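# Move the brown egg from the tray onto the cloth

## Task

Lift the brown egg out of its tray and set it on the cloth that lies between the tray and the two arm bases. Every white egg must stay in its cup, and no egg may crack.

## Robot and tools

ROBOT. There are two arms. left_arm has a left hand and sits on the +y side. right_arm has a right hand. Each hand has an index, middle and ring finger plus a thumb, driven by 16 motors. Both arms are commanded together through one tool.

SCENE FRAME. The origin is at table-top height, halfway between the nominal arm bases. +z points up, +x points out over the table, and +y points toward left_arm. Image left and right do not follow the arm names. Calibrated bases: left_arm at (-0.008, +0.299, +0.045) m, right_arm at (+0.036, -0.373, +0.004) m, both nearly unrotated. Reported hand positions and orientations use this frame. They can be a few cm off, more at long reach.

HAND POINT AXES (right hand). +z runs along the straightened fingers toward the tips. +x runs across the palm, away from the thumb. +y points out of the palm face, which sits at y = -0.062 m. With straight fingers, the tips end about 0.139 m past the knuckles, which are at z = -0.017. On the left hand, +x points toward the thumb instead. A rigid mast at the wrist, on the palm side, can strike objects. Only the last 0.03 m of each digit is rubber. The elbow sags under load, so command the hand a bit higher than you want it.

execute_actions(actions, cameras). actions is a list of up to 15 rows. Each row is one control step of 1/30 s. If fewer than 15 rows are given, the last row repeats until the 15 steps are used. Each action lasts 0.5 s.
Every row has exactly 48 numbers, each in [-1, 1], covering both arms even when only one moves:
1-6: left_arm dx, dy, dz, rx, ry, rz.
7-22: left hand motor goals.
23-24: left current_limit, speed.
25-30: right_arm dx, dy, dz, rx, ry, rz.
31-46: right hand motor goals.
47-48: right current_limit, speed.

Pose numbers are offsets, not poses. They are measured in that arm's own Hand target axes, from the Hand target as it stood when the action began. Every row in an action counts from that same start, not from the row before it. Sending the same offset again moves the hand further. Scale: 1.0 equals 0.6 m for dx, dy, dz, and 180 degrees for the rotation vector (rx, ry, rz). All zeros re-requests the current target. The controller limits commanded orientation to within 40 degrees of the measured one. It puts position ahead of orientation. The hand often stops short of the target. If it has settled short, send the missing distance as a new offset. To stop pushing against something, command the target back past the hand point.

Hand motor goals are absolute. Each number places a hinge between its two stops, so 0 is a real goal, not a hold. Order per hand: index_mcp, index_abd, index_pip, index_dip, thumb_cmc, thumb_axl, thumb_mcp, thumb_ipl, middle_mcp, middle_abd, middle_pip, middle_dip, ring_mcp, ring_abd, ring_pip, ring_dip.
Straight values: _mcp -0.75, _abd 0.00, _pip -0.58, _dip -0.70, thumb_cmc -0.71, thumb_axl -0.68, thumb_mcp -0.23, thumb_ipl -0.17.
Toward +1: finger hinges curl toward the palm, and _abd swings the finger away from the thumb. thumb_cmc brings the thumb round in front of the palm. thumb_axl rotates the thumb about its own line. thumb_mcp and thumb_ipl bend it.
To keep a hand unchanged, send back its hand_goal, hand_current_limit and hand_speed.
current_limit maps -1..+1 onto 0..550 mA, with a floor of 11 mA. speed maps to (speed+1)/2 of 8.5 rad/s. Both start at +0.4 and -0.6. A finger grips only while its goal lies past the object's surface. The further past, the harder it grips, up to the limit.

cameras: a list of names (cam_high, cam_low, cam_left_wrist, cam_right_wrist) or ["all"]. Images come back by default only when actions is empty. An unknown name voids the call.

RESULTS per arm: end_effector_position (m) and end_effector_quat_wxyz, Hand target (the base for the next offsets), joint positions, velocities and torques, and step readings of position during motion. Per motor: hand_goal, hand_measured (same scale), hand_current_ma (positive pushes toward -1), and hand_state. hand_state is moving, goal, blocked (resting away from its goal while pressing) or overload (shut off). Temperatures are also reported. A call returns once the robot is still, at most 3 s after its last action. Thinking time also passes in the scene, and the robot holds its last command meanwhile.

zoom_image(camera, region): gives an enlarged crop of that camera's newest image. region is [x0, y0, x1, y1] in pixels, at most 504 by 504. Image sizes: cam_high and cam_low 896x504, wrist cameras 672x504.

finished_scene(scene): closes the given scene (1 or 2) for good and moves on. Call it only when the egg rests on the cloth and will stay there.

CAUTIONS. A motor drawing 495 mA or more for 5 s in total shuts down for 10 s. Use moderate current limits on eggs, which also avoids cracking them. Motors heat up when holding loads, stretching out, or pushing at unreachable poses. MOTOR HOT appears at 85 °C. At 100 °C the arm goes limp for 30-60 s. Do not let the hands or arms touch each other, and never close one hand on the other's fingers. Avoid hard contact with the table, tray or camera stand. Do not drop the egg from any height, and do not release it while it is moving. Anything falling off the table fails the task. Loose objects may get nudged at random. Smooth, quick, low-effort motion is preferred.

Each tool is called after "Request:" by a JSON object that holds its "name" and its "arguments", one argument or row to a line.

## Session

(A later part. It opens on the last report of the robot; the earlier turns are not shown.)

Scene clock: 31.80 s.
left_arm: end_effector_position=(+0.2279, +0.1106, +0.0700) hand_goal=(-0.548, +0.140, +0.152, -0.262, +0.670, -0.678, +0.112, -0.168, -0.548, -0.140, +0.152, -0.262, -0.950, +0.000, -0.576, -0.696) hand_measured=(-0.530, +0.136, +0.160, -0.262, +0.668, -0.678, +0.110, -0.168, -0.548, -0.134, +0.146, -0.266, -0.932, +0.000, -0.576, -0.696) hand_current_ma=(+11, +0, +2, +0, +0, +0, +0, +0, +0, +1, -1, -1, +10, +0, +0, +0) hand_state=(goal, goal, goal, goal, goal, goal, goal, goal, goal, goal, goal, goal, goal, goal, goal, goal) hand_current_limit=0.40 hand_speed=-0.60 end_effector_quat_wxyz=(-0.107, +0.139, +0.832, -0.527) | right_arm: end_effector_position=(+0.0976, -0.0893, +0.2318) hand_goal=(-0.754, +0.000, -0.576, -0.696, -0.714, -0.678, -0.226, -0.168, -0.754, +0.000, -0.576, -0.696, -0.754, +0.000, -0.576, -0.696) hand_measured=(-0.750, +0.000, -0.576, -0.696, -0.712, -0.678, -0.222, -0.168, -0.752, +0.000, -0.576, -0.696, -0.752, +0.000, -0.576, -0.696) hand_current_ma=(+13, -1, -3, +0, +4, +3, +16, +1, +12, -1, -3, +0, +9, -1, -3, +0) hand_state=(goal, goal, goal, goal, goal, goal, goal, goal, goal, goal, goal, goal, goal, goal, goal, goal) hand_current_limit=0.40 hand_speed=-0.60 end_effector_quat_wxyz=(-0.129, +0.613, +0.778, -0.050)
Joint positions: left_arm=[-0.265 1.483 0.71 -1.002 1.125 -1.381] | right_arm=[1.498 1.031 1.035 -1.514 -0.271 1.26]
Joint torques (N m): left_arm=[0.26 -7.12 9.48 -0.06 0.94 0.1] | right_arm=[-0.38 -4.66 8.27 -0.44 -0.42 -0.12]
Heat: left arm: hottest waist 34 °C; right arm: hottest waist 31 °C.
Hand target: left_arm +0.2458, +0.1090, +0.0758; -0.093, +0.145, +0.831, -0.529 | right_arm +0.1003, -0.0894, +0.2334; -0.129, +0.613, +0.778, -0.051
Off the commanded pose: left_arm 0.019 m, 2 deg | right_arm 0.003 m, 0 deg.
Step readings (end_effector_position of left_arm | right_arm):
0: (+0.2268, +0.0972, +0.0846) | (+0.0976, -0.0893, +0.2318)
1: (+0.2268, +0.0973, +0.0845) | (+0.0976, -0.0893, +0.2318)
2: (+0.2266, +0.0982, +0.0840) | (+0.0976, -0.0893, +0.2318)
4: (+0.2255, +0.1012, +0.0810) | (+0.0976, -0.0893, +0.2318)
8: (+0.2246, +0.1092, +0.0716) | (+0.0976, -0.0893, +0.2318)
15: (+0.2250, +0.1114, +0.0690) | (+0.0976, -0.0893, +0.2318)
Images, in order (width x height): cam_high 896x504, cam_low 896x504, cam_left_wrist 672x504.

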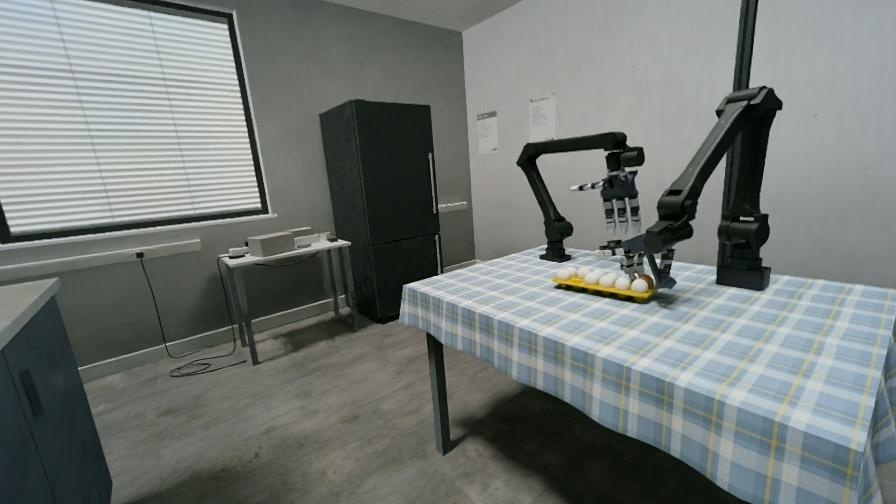

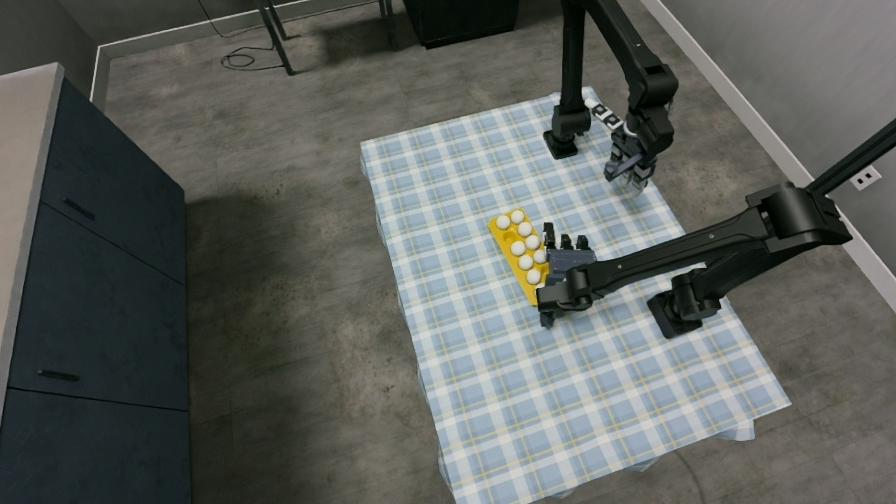

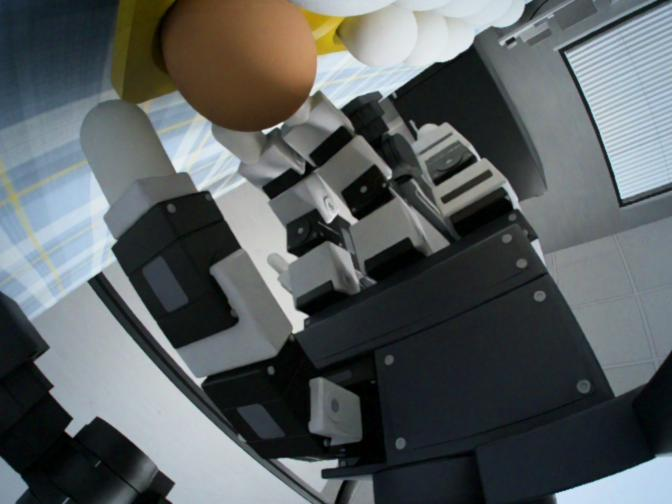

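Request:
{"name": "execute_actions", "arguments": {
  "actions": [
    [[-0.0132,0.017,-0.0168,0,0,0,-0.548,0.14,0.153,-0.261,0.671,-0.678,0.112,-0.168,-0.548,-0.14,0.153,-0.261,-0.95,0,-0.576,-0.696,0.4,-0.6,0,0,0,0,0,0,-0.754,0,-0.576,-0.696,-0.714,-0.678,-0.226,-0.168,-0.754,0,-0.576,-0.696,-0.754,0,-0.576,-0.696,0.4,-0.6]]
  ],
  "cameras": ["cam_high","cam_low","cam_left_wrist"]
}}

Request:
{"name": "zoom_image", "arguments": {
  "camera": "cam_left_wrist",
  "region": [0, 0, 340, 255]
}}

Request:
{"name": "zoom_image", "arguments": {
  "camera": "cam_high",
  "region": [590, 210, 700, 310]
}}

Scene clock: 33.53 s.
left_arm: end_effector_position=(+0.2346, +0.1187, +0.0669) hand_goal=(-0.548, +0.140, +0.152, -0.262, +0.670, -0.678, +0.112, -0.168, -0.548, -0.140, +0.152, -0.262, -0.950, +0.000, -0.576, -0.696) hand_measured=(-0.538, +0.136, +0.156, -0.262, +0.668, -0.678, +0.110, -0.168, -0.560, -0.136, +0.144, -0.266, -0.932, +0.000, -0.576, -0.696) hand_current_ma=(+3, -1, +1, +0, +0, +0, +0, +0, -5, +1, -2, -1, +10, +0, +0, +0) hand_state=(goal, goal, goal, goal, goal, goal, goal, goal, goal, goal, goal, goal, goal, goal, goal, goal) hand_current_limit=0.40 hand_speed=-0.60 end_effector_quat_wxyz=(-0.113, +0.135, +0.831, -0.528) | right_arm: end_effector_position=(+0.0976, -0.0893, +0.2318) hand_goal=(-0.754, +0.000, -0.576, -0.696, -0.714, -0.678, -0.226, -0.168, -0.754, +0.000, -0.576, -0.696, -0.754, +0.000, -0.576, -0.696) hand_measured=(-0.750, +0.000, -0.576, -0.696, -0.712, -0.678, -0.222, -0.168, -0.752, +0.000, -0.576, -0.696, -0.752, +0.000, -0.576, -0.696) hand_current_ma=(+13, -1, -3, +0, +4, +3, +16, +1, +12, -1, -3, +0, +9, -1, -3, +0) hand_state=(goal, goal, goal, goal, goal, goal, goal, goal, goal, goal, goal, goal, goal, goal, goal, goal) hand_current_limit=0.40 hand_speed=-0.60 end_effector_quat_wxyz=(-0.129, +0.613, +0.778, -0.050)
Joint positions: left_arm=[-0.234 1.526 0.739 -1.071 1.121 -1.305] | right_arm=[1.498 1.031 1.035 -1.514 -0.271 1.26]
Joint torques (N m): left_arm=[-0.03 -6.59 10.3 -0.43 0.77 0.15] | right_arm=[-0.44 -4.42 8.25 -0.43 -0.42 -0.13]
Heat: left arm: hottest waist 34 °C; right arm: hottest waist 31 °C.
Hand target: left_arm +0.2579, +0.1190, +0.0709; -0.092, +0.145, +0.831, -0.529 | right_arm +0.1003, -0.0894, +0.2334; -0.129, +0.613, +0.778, -0.051
Off the commanded pose: left_arm 0.024 m, 3 deg | right_arm 0.003 m, 0 deg.
Step readings (end_effector_position of left_arm | right_arm):
0: (+0.2279, +0.1106, +0.0700) | (+0.0976, -0.0893, +0.2318)
1: (+0.2281, +0.1107, +0.0701) | (+0.0976, -0.0893, +0.2318)
2: (+0.2285, +0.1115, +0.0701) | (+0.0976, -0.0893, +0.2318)
4: (+0.2300, +0.1136, +0.0697) | (+0.0976, -0.0893, +0.2318)
8: (+0.2351, +0.1175, +0.0677) | (+0.0976, -0.0893, +0.2318)
15: (+0.2346, +0.1186, +0.0671) | (+0.0976, -0.0893, +0.2318)
Images, in order (width x height): cam_high 896x504, cam_low 896x504, cam_left_wrist 672x504.

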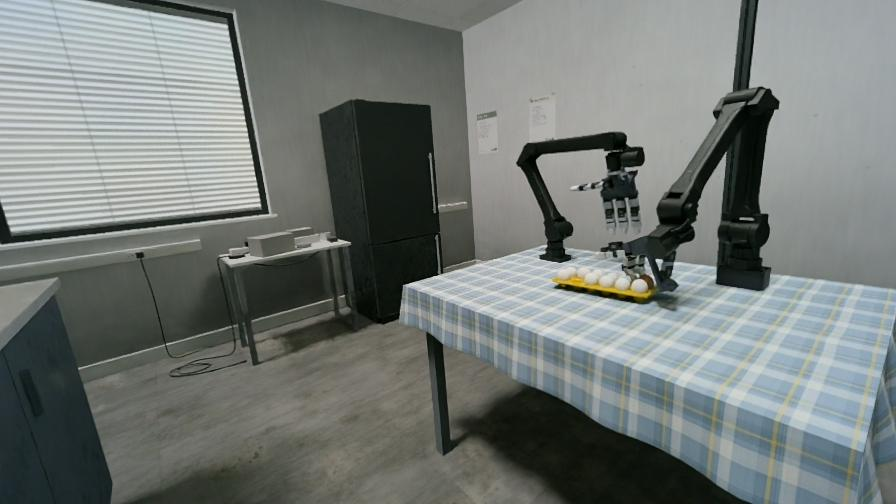

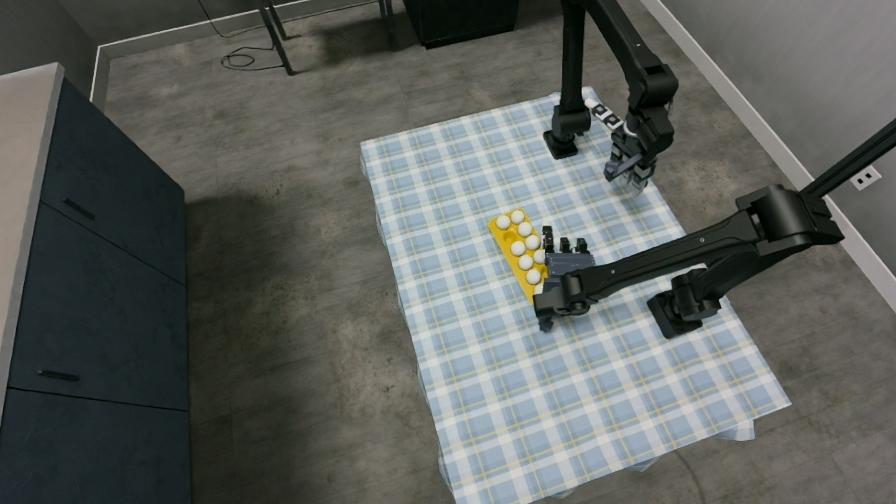

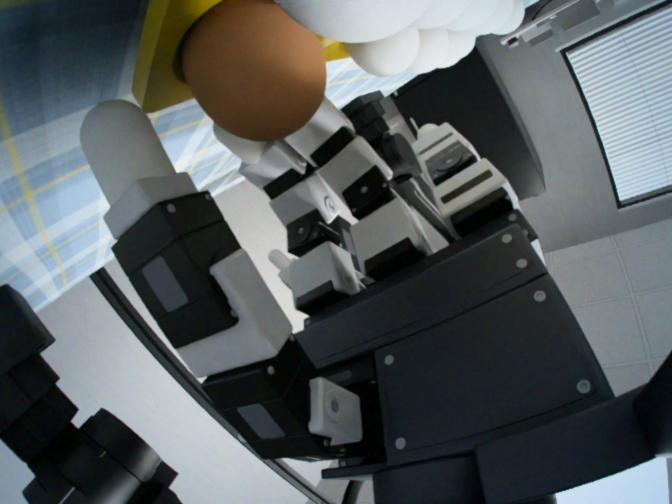

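Scaled by 1.482 from the camera's 672x504 image, which has a finer 960x720 frame.

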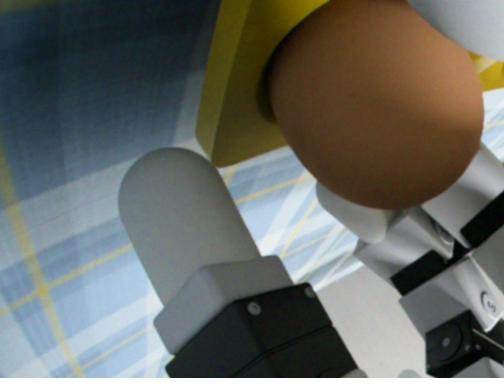

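Scaled by 4.582 from the camera's 896x504 image, which has a finer 1280x720 frame.

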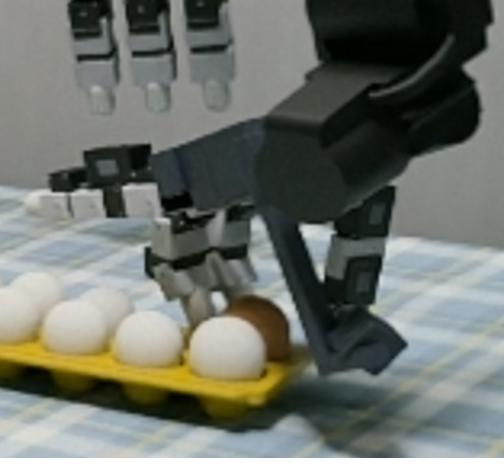

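Request:
{"name": "execute_actions", "arguments": {
  "actions": [
    [[-0.0392,-0.0152,-0.0228,0,0,0,-0.548,0.14,0.153,-0.261,0.671,-0.678,0.112,-0.168,-0.548,-0.14,0.153,-0.261,-0.95,0,-0.576,-0.696,0.4,-0.6,0,0,0,0,0,0,-0.754,0,-0.576,-0.696,-0.714,-0.678,-0.226,-0.168,-0.754,0,-0.576,-0.696,-0.754,0,-0.576,-0.696,0.4,-0.6]]
  ],
  "cameras": ["cam_high","cam_low","cam_left_wrist"]
}}

Request:
{"name": "zoom_image", "arguments": {
  "camera": "cam_left_wrist",
  "region": [0, 0, 340, 255]
}}

Request:
{"name": "zoom_image", "arguments": {
  "camera": "cam_high",
  "region": [590, 210, 700, 310]
}}

Scene clock: 35.30 s.
left_arm: end_effector_position=(+0.2674, +0.1188, +0.0805) hand_goal=(-0.548, +0.140, +0.152, -0.262, +0.670, -0.678, +0.112, -0.168, -0.548, -0.140, +0.152, -0.262, -0.950, +0.000, -0.576, -0.696) hand_measured=(-0.538, +0.134, +0.156, -0.262, +0.668, -0.678, +0.110, -0.168, -0.550, -0.134, +0.146, -0.266, -0.932, +0.000, -0.576, -0.696) hand_current_ma=(+3, -1, +1, +0, +0, +0, +0, +0, +0, +1, -2, -1, +10, +0, +0, +0) hand_state=(goal, goal, goal, goal, goal, goal, goal, goal, goal, goal, goal, goal, goal, goal, goal, goal) hand_current_limit=0.40 hand_speed=-0.60 end_effector_quat_wxyz=(-0.104, +0.140, +0.831, -0.527) | right_arm: end_effector_position=(+0.0976, -0.0893, +0.2318) hand_goal=(-0.754, +0.000, -0.576, -0.696, -0.714, -0.678, -0.226, -0.168, -0.754, +0.000, -0.576, -0.696, -0.754, +0.000, -0.576, -0.696) hand_measured=(-0.750, +0.000, -0.576, -0.696, -0.712, -0.678, -0.222, -0.168, -0.752, +0.000, -0.576, -0.696, -0.752, +0.000, -0.576, -0.696) hand_current_ma=(+13, -1, -3, +0, +4, +3, +16, +1, +12, -1, -3, +0, +9, -1, -3, +0) hand_state=(goal, goal, goal, goal, goal, goal, goal, goal, goal, goal, goal, goal, goal, goal, goal, goal) hand_current_limit=0.40 hand_speed=-0.60 end_effector_quat_wxyz=(-0.129, +0.613, +0.778, -0.050)
Joint positions: left_arm=[-0.212 1.563 0.836 -1.147 1.113 -1.263] | right_arm=[1.498 1.031 1.035 -1.514 -0.271 1.26]
Joint torques (N m): left_arm=[-0.09 -7.94 9.5 -0.62 0.9 0.1] | right_arm=[-0.38 -4.48 8.27 -0.42 -0.42 -0.13]
Heat: left arm: hottest waist 34 °C; right arm: hottest elbow 32 °C.
Hand target: left_arm +0.2829, +0.1190, +0.0849; -0.093, +0.145, +0.831, -0.529 | right_arm +0.1003, -0.0894, +0.2334; -0.129, +0.613, +0.778, -0.051
Off the commanded pose: left_arm 0.016 m, 1 deg | right_arm 0.003 m, 0 deg.
Step readings (end_effector_position of left_arm | right_arm):
0: (+0.2346, +0.1187, +0.0669) | (+0.0976, -0.0893, +0.2318)
1: (+0.2347, +0.1187, +0.0670) | (+0.0976, -0.0893, +0.2318)
2: (+0.2353, +0.1189, +0.0677) | (+0.0976, -0.0893, +0.2318)
4: (+0.2391, +0.1194, +0.0703) | (+0.0976, -0.0893, +0.2318)
8: (+0.2554, +0.1189, +0.0770) | (+0.0976, -0.0893, +0.2318)
15: (+0.2686, +0.1186, +0.0823) | (+0.0976, -0.0893, +0.2318)
Images, in order (width x height): cam_high 896x504, cam_low 896x504, cam_left_wrist 672x504.

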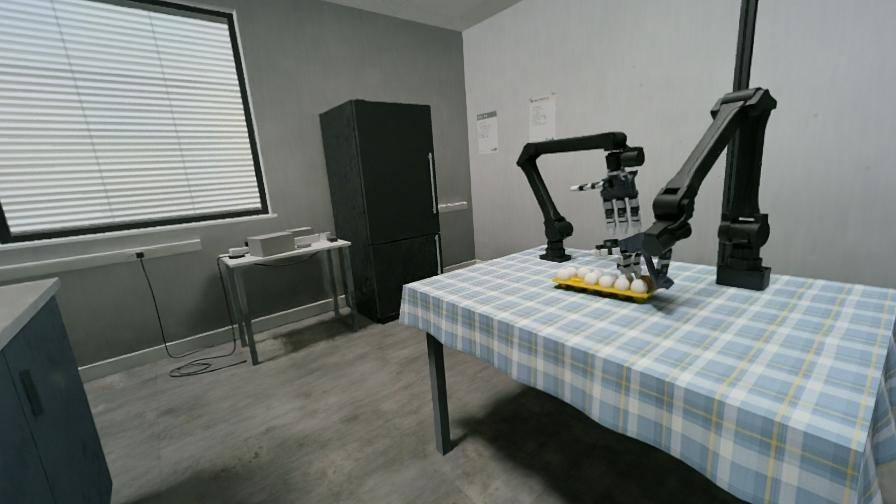

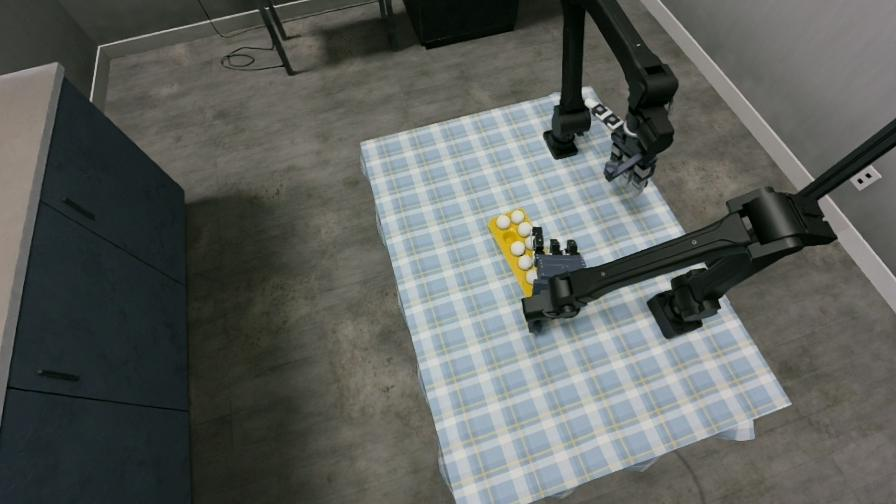

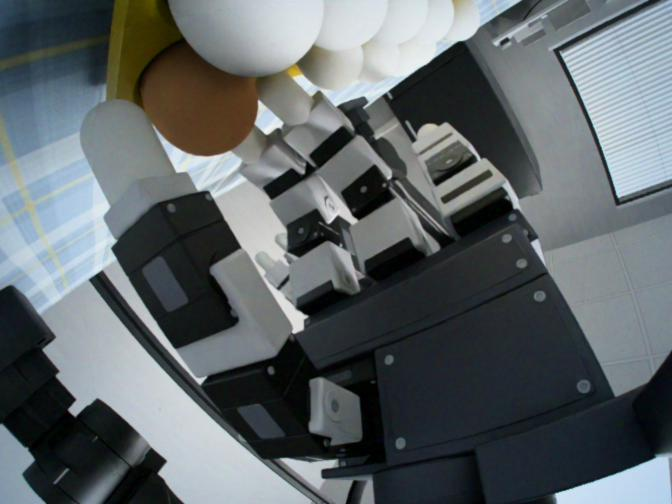

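Scaled by 1.482 from the camera's 672x504 image, which has a finer 960x720 frame.

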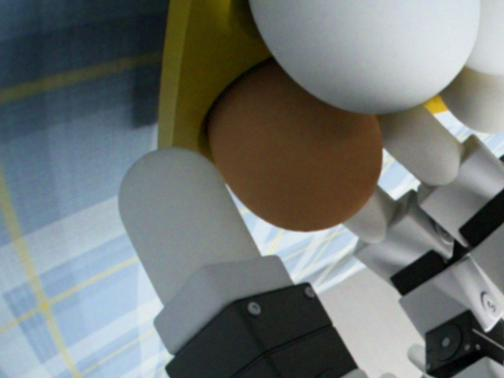

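Scaled by 4.582 from the camera's 896x504 image, which has a finer 1280x720 frame.

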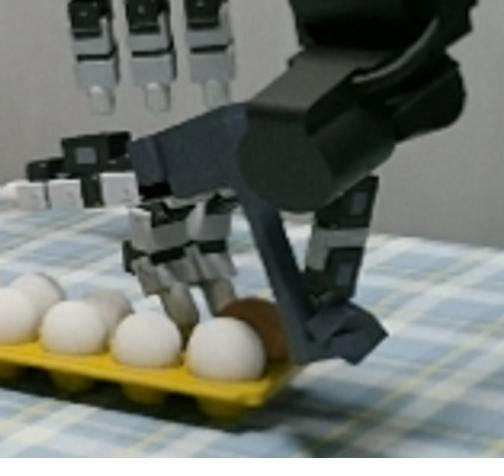

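Request:
{"name": "execute_actions", "arguments": {
  "actions": [
    [[0,0.0133,0.0027,0.028,0,0,-0.548,0.14,0.153,-0.261,0.671,-0.678,0.112,-0.168,-0.548,-0.14,0.153,-0.261,-0.95,0,-0.576,-0.696,0.4,-0.6,0,0,0,0,0,0,-0.754,0,-0.576,-0.696,-0.714,-0.678,-0.226,-0.168,-0.754,0,-0.576,-0.696,-0.754,0,-0.576,-0.696,0.4,-0.6]]
  ],
  "cameras": ["cam_high","cam_low","cam_left_wrist"]
}}

Request:
{"name": "zoom_image", "arguments": {
  "camera": "cam_left_wrist",
  "region": [0, 0, 340, 255]
}}

Request:
{"name": "zoom_image", "arguments": {
  "camera": "cam_high",
  "region": [590, 210, 700, 310]
}}

Scene clock: 37.37 s.
left_arm: end_effector_position=(+0.2677, +0.1207, +0.0733) hand_goal=(-0.548, +0.140, +0.152, -0.262, +0.670, -0.678, +0.112, -0.168, -0.548, -0.140, +0.152, -0.262, -0.950, +0.000, -0.576, -0.696) hand_measured=(-0.538, +0.134, +0.156, -0.262, +0.668, -0.678, +0.110, -0.168, -0.550, -0.134, +0.146, -0.266, -0.932, +0.000, -0.576, -0.696) hand_current_ma=(+4, -1, +1, +0, +0, +0, +0, +0, +0, +1, -2, -1, +10, +0, +0, +0) hand_state=(goal, goal, goal, goal, goal, goal, goal, goal, goal, goal, goal, goal, goal, goal, goal, goal) hand_current_limit=0.40 hand_speed=-0.60 end_effector_quat_wxyz=(-0.110, +0.136, +0.808, -0.562) | right_arm: end_effector_position=(+0.0976, -0.0893, +0.2318) hand_goal=(-0.754, +0.000, -0.576, -0.696, -0.714, -0.678, -0.226, -0.168, -0.754, +0.000, -0.576, -0.696, -0.754, +0.000, -0.576, -0.696) hand_measured=(-0.750, +0.000, -0.576, -0.696, -0.712, -0.678, -0.222, -0.168, -0.752, +0.000, -0.576, -0.696, -0.752, +0.000, -0.576, -0.696) hand_current_ma=(+13, -1, -3, +0, +4, +3, +16, +1, +12, -1, -3, +0, +9, -1, -3, +0) hand_state=(goal, goal, goal, goal, goal, goal, goal, goal, goal, goal, goal, goal, goal, goal, goal, goal) hand_current_limit=0.40 hand_speed=-0.60 end_effector_quat_wxyz=(-0.129, +0.613, +0.778, -0.050)
Joint positions: left_arm=[-0.172 1.639 0.852 -1.25 1.176 -1.099] | right_arm=[1.498 1.031 1.035 -1.514 -0.271 1.26]
Joint torques (N m): left_arm=[-0.62 -8.76 8.77 -0.58 0.95 0.14] | right_arm=[-0.44 -4.54 8.27 -0.42 -0.42 -0.13]
Heat: left arm: hottest waist 34 °C; right arm: hottest elbow 32 °C.
Hand target: left_arm +0.2836, +0.1208, +0.0769; -0.099, +0.141, +0.807, -0.565 | right_arm +0.1003, -0.0894, +0.2334; -0.129, +0.613, +0.778, -0.051
Off the commanded pose: left_arm 0.016 m, 1 deg | right_arm 0.003 m, 0 deg.
Step readings (end_effector_position of left_arm | right_arm):
0: (+0.2675, +0.1188, +0.0805) | (+0.0976, -0.0893, +0.2318)
1: (+0.2675, +0.1188, +0.0806) | (+0.0976, -0.0893, +0.2318)
2: (+0.2674, +0.1181, +0.0811) | (+0.0976, -0.0893, +0.2318)
4: (+0.2663, +0.1161, +0.0816) | (+0.0976, -0.0893, +0.2318)
8: (+0.2645, +0.1202, +0.0746) | (+0.0976, -0.0893, +0.2318)
15: (+0.2640, +0.1217, +0.0716) | (+0.0976, -0.0893, +0.2318)
Images, in order (width x height): cam_high 896x504, cam_low 896x504, cam_left_wrist 672x504.

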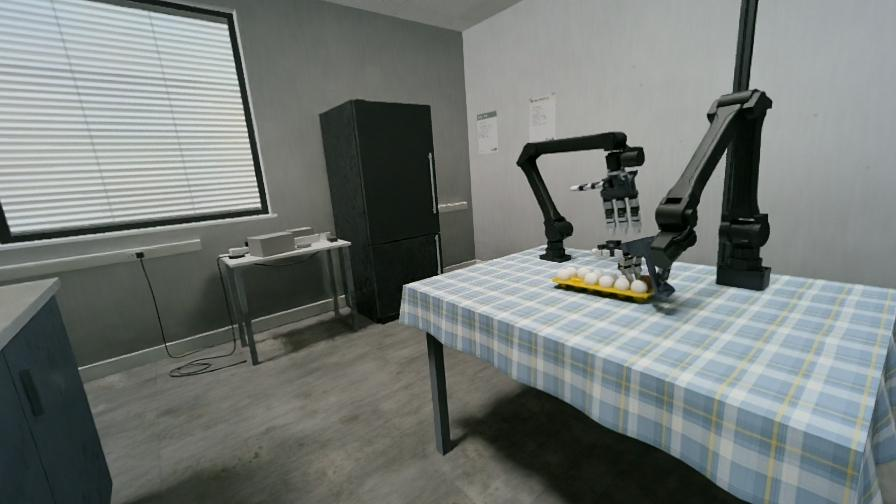

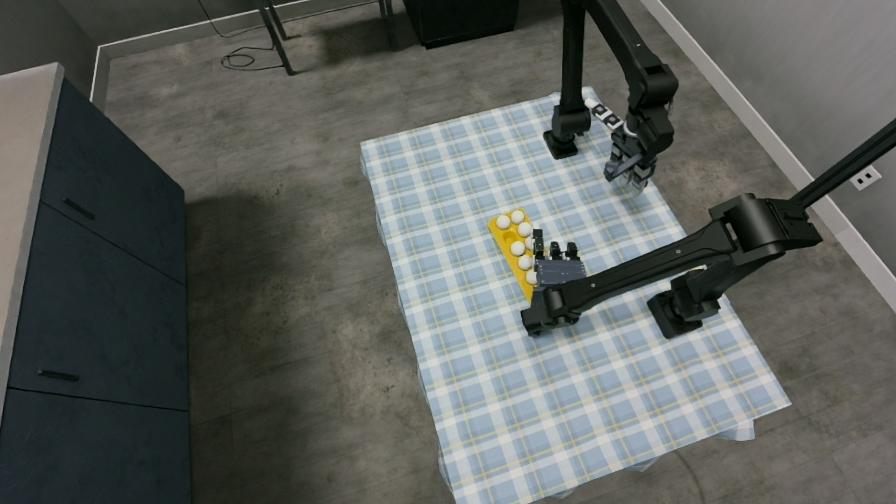

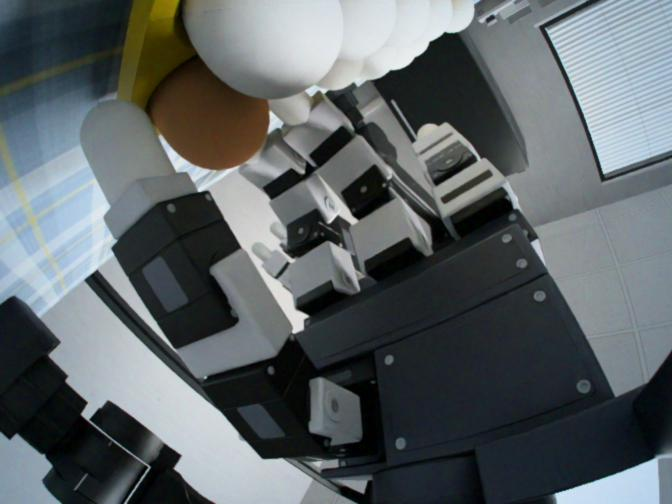

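Scaled by 1.482 from the camera's 672x504 image, which has a finer 960x720 frame.

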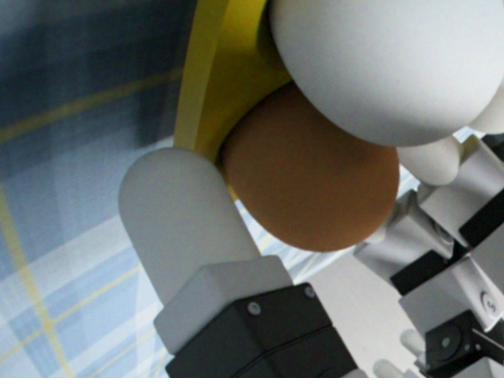

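Scaled by 4.582 from the camera's 896x504 image, which has a finer 1280x720 frame.

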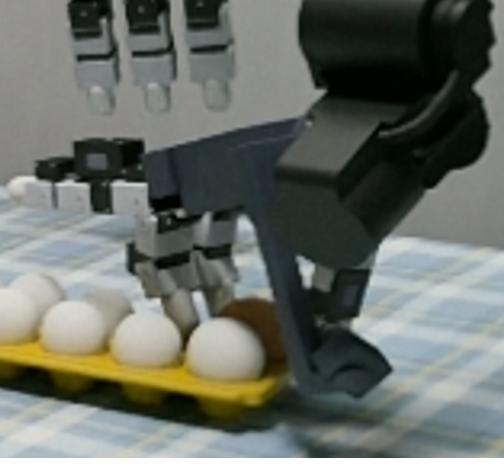

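Request:
{"name": "execute_actions", "arguments": {
  "actions": [
    [[0,0.0125,0.0046,0,0,0,-0.548,0.14,0.153,-0.261,0.671,-0.678,0.112,-0.168,-0.548,-0.14,0.153,-0.261,-0.95,0,-0.576,-0.696,0.4,-0.6,0,0,0,0,0,0,-0.754,0,-0.576,-0.696,-0.714,-0.678,-0.226,-0.168,-0.754,0,-0.576,-0.696,-0.754,0,-0.576,-0.696,0.4,-0.6]]
  ],
  "cameras": ["cam_high","cam_low","cam_left_wrist"]
}}

Request:
{"name": "zoom_image", "arguments": {
  "camera": "cam_left_wrist",
  "region": [0, 0, 340, 255]
}}

Request:
{"name": "zoom_image", "arguments": {
  "camera": "cam_high",
  "region": [590, 210, 700, 310]
}}

Scene clock: 38.30 s.
left_arm: end_effector_position=(+0.2660, +0.1209, +0.0678) hand_goal=(-0.548, +0.140, +0.152, -0.262, +0.670, -0.678, +0.112, -0.168, -0.548, -0.140, +0.152, -0.262, -0.950, +0.000, -0.576, -0.696) hand_measured=(-0.538, +0.134, +0.156, -0.262, +0.668, -0.678, +0.110, -0.168, -0.550, -0.134, +0.146, -0.266, -0.932, +0.000, -0.576, -0.696) hand_current_ma=(+4, -1, +1, +0, +0, +0, +0, +0, +0, +1, -2, -1, +10, +0, +0, +0) hand_state=(goal, goal, goal, goal, goal, goal, goal, goal, goal, goal, goal, goal, goal, goal, goal, goal) hand_current_limit=0.40 hand_speed=-0.60 end_effector_quat_wxyz=(-0.117, +0.132, +0.808, -0.563) | right_arm: end_effector_position=(+0.0976, -0.0893, +0.2318) hand_goal=(-0.754, +0.000, -0.576, -0.696, -0.714, -0.678, -0.226, -0.168, -0.754, +0.000, -0.576, -0.696, -0.754, +0.000, -0.576, -0.696) hand_measured=(-0.750, +0.000, -0.576, -0.696, -0.712, -0.678, -0.222, -0.168, -0.752, +0.000, -0.576, -0.696, -0.752, +0.000, -0.576, -0.696) hand_current_ma=(+13, -1, -3, +0, +4, +3, +16, +1, +12, -1, -3, +0, +9, -1, -3, +0) hand_state=(goal, goal, goal, goal, goal, goal, goal, goal, goal, goal, goal, goal, goal, goal, goal, goal) hand_current_limit=0.40 hand_speed=-0.60 end_effector_quat_wxyz=(-0.129, +0.613, +0.778, -0.050)
Joint positions: left_arm=[-0.172 1.658 0.852 -1.25 1.177 -1.094] | right_arm=[1.498 1.031 1.035 -1.514 -0.271 1.26]
Joint torques (N m): left_arm=[-0.44 -8.12 8.34 0.06 0.93 0.09] | right_arm=[-0.38 -4.42 8.25 -0.43 -0.42 -0.13]
Heat: left arm: hottest waist 34 °C; right arm: hottest elbow 32 °C.
Hand target: left_arm +0.2836, +0.1208, +0.0690; -0.099, +0.141, +0.807, -0.565 | right_arm +0.1003, -0.0894, +0.2334; -0.129, +0.613, +0.778, -0.051
Off the commanded pose: left_arm 0.018 m, 2 deg | right_arm 0.003 m, 0 deg.
Step readings (end_effector_position of left_arm | right_arm):
0: (+0.2677, +0.1207, +0.0733) | (+0.0976, -0.0893, +0.2318)
1: (+0.2677, +0.1207, +0.0733) | (+0.0976, -0.0893, +0.2318)
2: (+0.2677, +0.1207, +0.0732) | (+0.0976, -0.0893, +0.2318)
4: (+0.2674, +0.1207, +0.0721) | (+0.0976, -0.0893, +0.2318)
8: (+0.2664, +0.1209, +0.0689) | (+0.0976, -0.0893, +0.2318)
15: (+0.2660, +0.1209, +0.0678) | (+0.0976, -0.0893, +0.2318)
Images, in order (width x height): cam_high 896x504, cam_low 896x504, cam_left_wrist 672x504.

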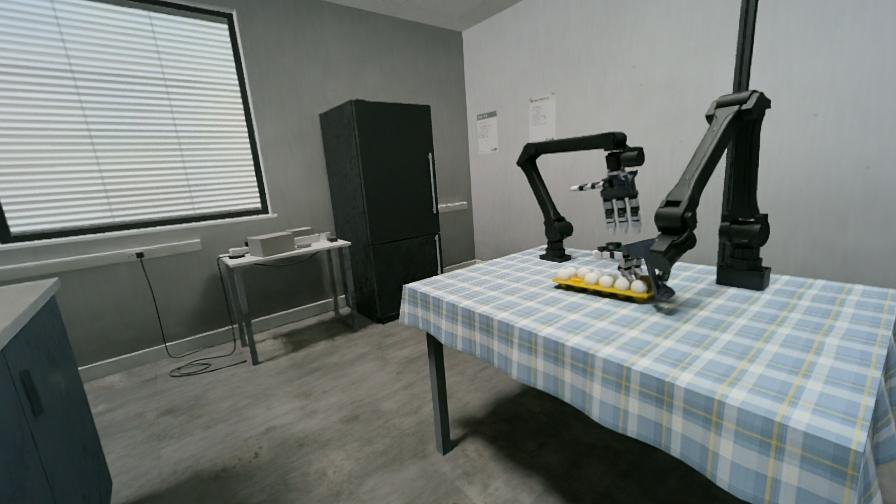

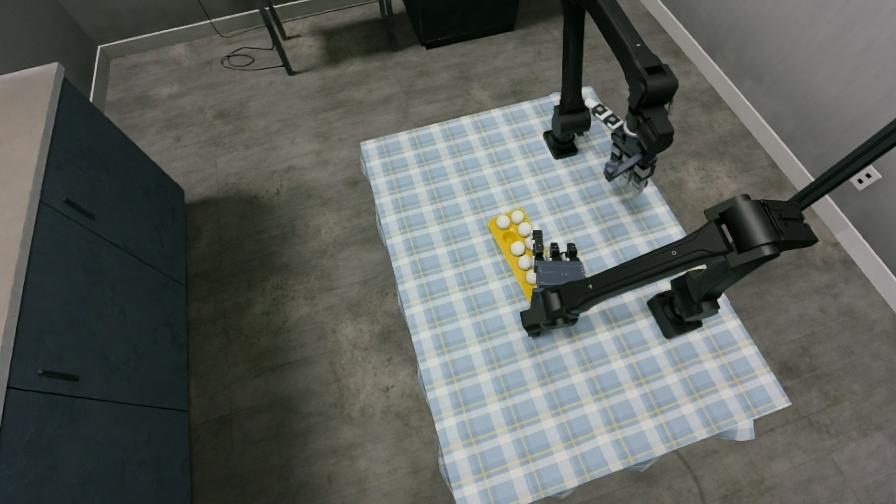

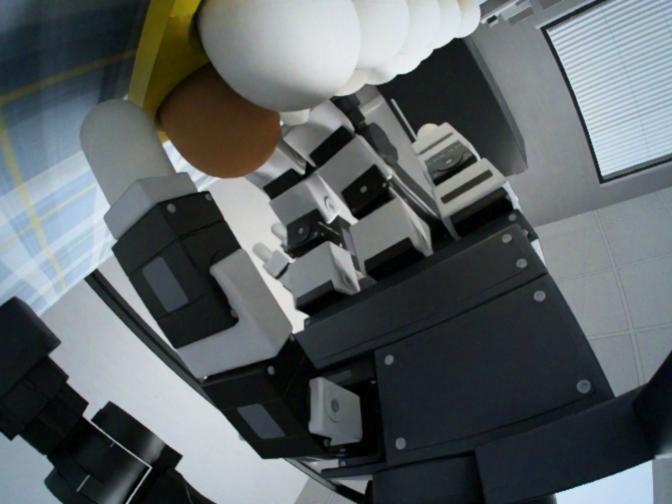

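Scaled by 1.482 from the camera's 672x504 image, which has a finer 960x720 frame.

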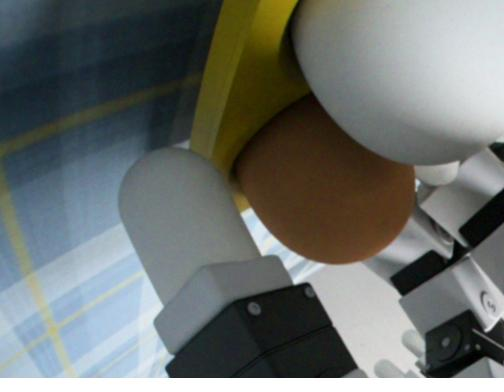

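Scaled by 4.582 from the camera's 896x504 image, which has a finer 1280x720 frame.

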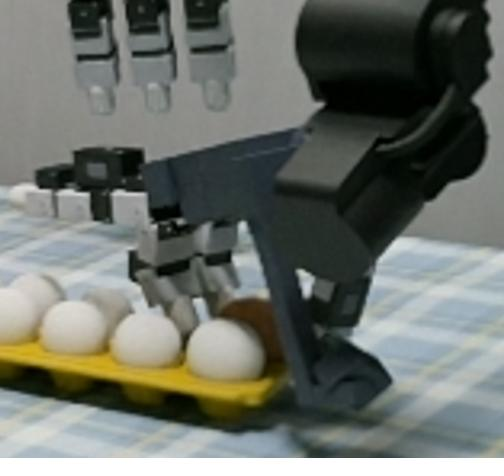

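Request:
{"name": "execute_actions", "arguments": {
  "actions": [
    [[0,0.0047,0.0017,0,0,0,-0.479,0.14,0.241,-0.304,0.671,-0.678,0.18,-0.168,-0.479,-0.14,0.241,-0.304,-0.95,0,-0.576,-0.696,0,-0.85,0,0,0,0,0,0,-0.754,0,-0.576,-0.696,-0.714,-0.678,-0.226,-0.168,-0.754,0,-0.576,-0.696,-0.754,0,-0.576,-0.696,0.4,-0.6]]
  ],
  "cameras": ["cam_high","cam_left_wrist"]
}}

Request:
{"name": "zoom_image", "arguments": {
  "camera": "cam_left_wrist",
  "region": [0, 0, 340, 255]
}}

Scene clock: 39.53 s.
left_arm: end_effector_position=(+0.2661, +0.1199, +0.0680) hand_goal=(-0.480, +0.140, +0.240, -0.304, +0.670, -0.678, +0.180, -0.168, -0.480, -0.140, +0.240, -0.304, -0.950, +0.000, -0.576, -0.696) hand_measured=(-0.514, +0.132, +0.216, -0.306, +0.668, -0.678, +0.176, -0.168, -0.476, -0.136, +0.238, -0.302, -0.932, +0.000, -0.576, -0.696) hand_current_ma=(-30, -1, -15, +0, +0, +0, -1, +0, +1, +0, +0, +0, +10, +0, +0, +0) hand_state=(blocked, goal, blocked, goal, goal, goal, goal, goal, goal, goal, goal, goal, goal, goal, goal, goal) hand_current_limit=0.00 hand_speed=-0.85 end_effector_quat_wxyz=(-0.117, +0.130, +0.806, -0.566) | right_arm: end_effector_position=(+0.0976, -0.0893, +0.2318) hand_goal=(-0.754, +0.000, -0.576, -0.696, -0.714, -0.678, -0.226, -0.168, -0.754, +0.000, -0.576, -0.696, -0.754, +0.000, -0.576, -0.696) hand_measured=(-0.750, +0.000, -0.576, -0.696, -0.712, -0.678, -0.222, -0.168, -0.752, +0.000, -0.576, -0.696, -0.752, +0.000, -0.576, -0.696) hand_current_ma=(+13, -1, -3, +0, +4, +3, +16, +1, +12, -1, -3, +0, +9, -1, -3, +0) hand_state=(goal, goal, goal, goal, goal, goal, goal, goal, goal, goal, goal, goal, goal, goal, goal, goal) hand_current_limit=0.40 hand_speed=-0.60 end_effector_quat_wxyz=(-0.129, +0.613, +0.778, -0.050)
Joint positions: left_arm=[-0.172 1.66 0.852 -1.25 1.184 -1.094] | right_arm=[1.498 1.031 1.035 -1.514 -0.271 1.26]
Joint torques (N m): left_arm=[0.21 -7.77 7.9 0.17 0.67 0.12] | right_arm=[-0.38 -4.54 8.27 -0.43 -0.42 -0.13]
Heat: left arm: hottest waist 34 °C; right arm: hottest elbow 32 °C.
Hand target: left_arm +0.2836, +0.1208, +0.0660; -0.099, +0.141, +0.807, -0.565 | right_arm +0.1003, -0.0894, +0.2334; -0.129, +0.613, +0.778, -0.051
Off the commanded pose: left_arm 0.018 m, 2 deg | right_arm 0.003 m, 0 deg.
Step readings (end_effector_position of left_arm | right_arm):
0: (+0.2660, +0.1209, +0.0678) | (+0.0976, -0.0893, +0.2318)
1: (+0.2660, +0.1209, +0.0678) | (+0.0976, -0.0893, +0.2318)
2: (+0.2661, +0.1208, +0.0680) | (+0.0976, -0.0893, +0.2318)
4: (+0.2662, +0.1203, +0.0682) | (+0.0976, -0.0893, +0.2318)
8: (+0.2661, +0.1200, +0.0681) | (+0.0976, -0.0893, +0.2318)
15: (+0.2661, +0.1199, +0.0680) | (+0.0976, -0.0893, +0.2318)
Images, in order (width x height): cam_high 896x504, cam_left_wrist 672x504.

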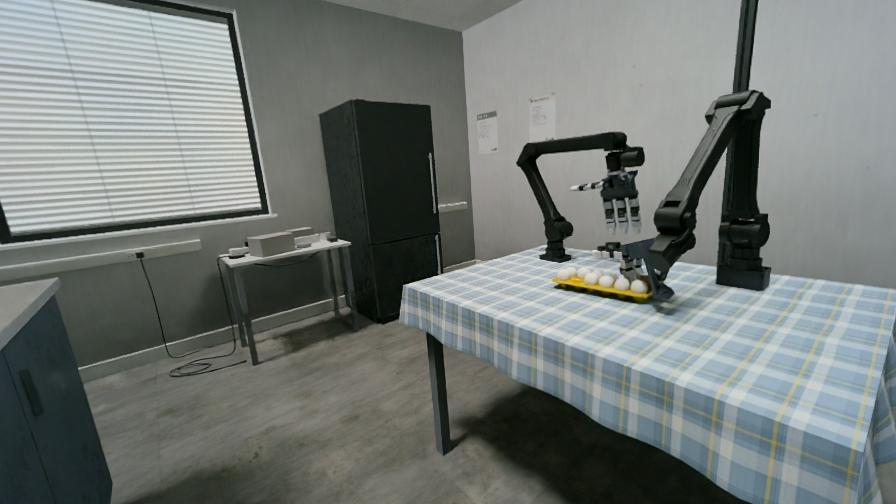

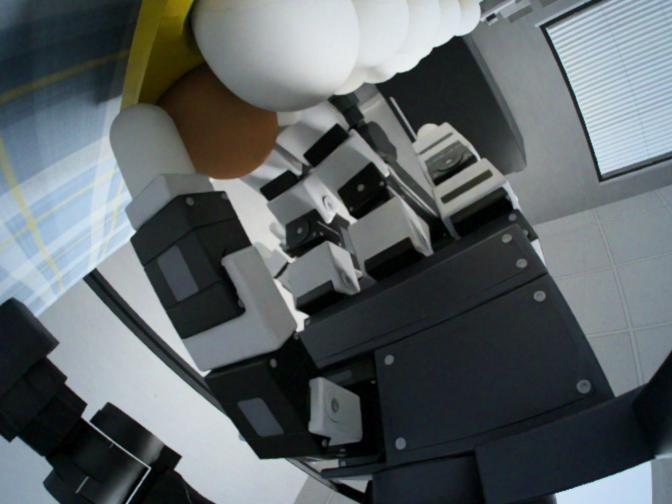

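Scaled by 1.482 from the camera's 672x504 image, which has a finer 960x720 frame.

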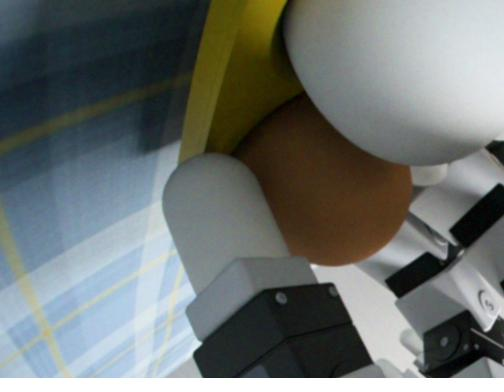

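Request:
{"name": "execute_actions", "arguments": {
  "actions": [
    [[0,0,0,0,0,0,-0.479,0.14,0.241,-0.304,0.671,-0.678,0.225,-0.168,-0.452,-0.14,0.27,-0.304,-0.95,0,-0.576,-0.696,0,-0.85,0,0,0,0,0,0,-0.754,0,-0.576,-0.696,-0.714,-0.678,-0.226,-0.168,-0.754,0,-0.576,-0.696,-0.754,0,-0.576,-0.696,0.4,-0.6]]
  ],
  "cameras": ["cam_high","cam_left_wrist"]
}}

Request:
{"name": "zoom_image", "arguments": {
  "camera": "cam_left_wrist",
  "region": [0, 0, 340, 255]
}}

Request:
{"name": "zoom_image", "arguments": {
  "camera": "cam_high",
  "region": [590, 210, 700, 310]
}}

Scene clock: 40.57 s.
left_arm: end_effector_position=(+0.2663, +0.1197, +0.0681) hand_goal=(-0.480, +0.140, +0.240, -0.304, +0.670, -0.678, +0.224, -0.168, -0.452, -0.140, +0.270, -0.304, -0.950, +0.000, -0.576, -0.696) hand_measured=(-0.510, +0.132, +0.220, -0.306, +0.668, -0.678, +0.204, -0.170, -0.468, -0.136, +0.254, -0.306, -0.932, +0.000, -0.576, -0.696) hand_current_ma=(-23, -1, -11, +0, +0, +0, -17, +0, -8, +0, -7, +0, +10, +0, +0, +0) hand_state=(blocked, goal, blocked, goal, goal, goal, goal, goal, goal, goal, goal, goal, goal, goal, goal, goal) hand_current_limit=0.00 hand_speed=-0.85 end_effector_quat_wxyz=(-0.116, +0.130, +0.806, -0.566) | right_arm: end_effector_position=(+0.0976, -0.0893, +0.2318) hand_goal=(-0.754, +0.000, -0.576, -0.696, -0.714, -0.678, -0.226, -0.168, -0.754, +0.000, -0.576, -0.696, -0.754, +0.000, -0.576, -0.696) hand_measured=(-0.750, +0.000, -0.576, -0.696, -0.712, -0.678, -0.222, -0.168, -0.752, +0.000, -0.576, -0.696, -0.752, +0.000, -0.576, -0.696) hand_current_ma=(+13, -1, -3, +0, +4, +3, +16, +1, +12, -1, -3, +0, +9, -1, -3, +0) hand_state=(goal, goal, goal, goal, goal, goal, goal, goal, goal, goal, goal, goal, goal, goal, goal, goal) hand_current_limit=0.40 hand_speed=-0.60 end_effector_quat_wxyz=(-0.129, +0.613, +0.778, -0.050)
Joint positions: left_arm=[-0.172 1.66 0.852 -1.249 1.185 -1.094] | right_arm=[1.498 1.031 1.035 -1.514 -0.271 1.26]
Joint torques (N m): left_arm=[-0.21 -7.77 8.03 0.06 0.63 0.11] | right_arm=[-0.44 -4.54 8.28 -0.42 -0.43 -0.13]
Heat: left arm: hottest waist 34 °C; right arm: hottest elbow 32 °C.
Hand target: left_arm +0.2835, +0.1209, +0.0660; -0.099, +0.141, +0.807, -0.565 | right_arm +0.1003, -0.0894, +0.2334; -0.129, +0.613, +0.778, -0.051
Off the commanded pose: left_arm 0.017 m, 2 deg | right_arm 0.003 m, 0 deg.
Step readings (end_effector_position of left_arm | right_arm):
0: (+0.2661, +0.1199, +0.0680) | (+0.0976, -0.0893, +0.2318)
1: (+0.2661, +0.1199, +0.0680) | (+0.0976, -0.0893, +0.2318)
2: (+0.2661, +0.1198, +0.0681) | (+0.0976, -0.0893, +0.2318)
4: (+0.2663, +0.1197, +0.0681) | (+0.0976, -0.0893, +0.2318)
8: (+0.2663, +0.1197, +0.0681) | (+0.0976, -0.0893, +0.2318)
15: (+0.2663, +0.1197, +0.0681) | (+0.0976, -0.0893, +0.2318)
Images, in order (width x height): cam_high 896x504, cam_left_wrist 672x504.

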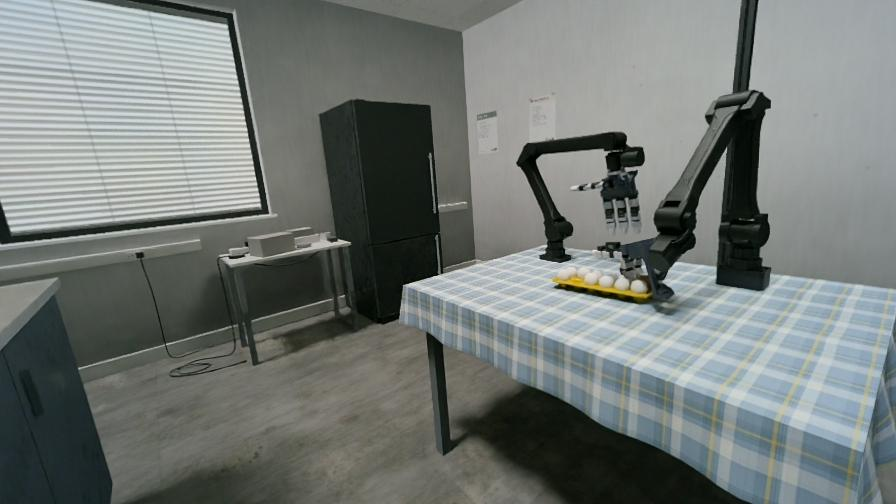

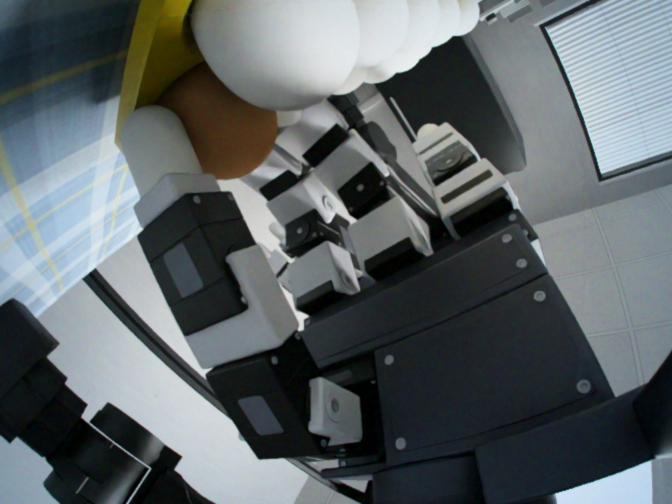

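Scaled by 1.482 from the camera's 672x504 image, which has a finer 960x720 frame.

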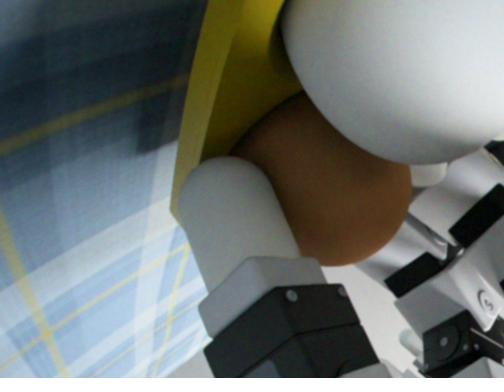

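Scaled by 4.582 from the camera's 896x504 image, which has a finer 1280x720 frame.

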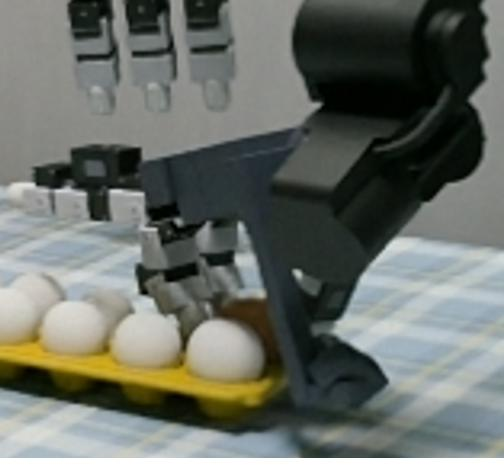

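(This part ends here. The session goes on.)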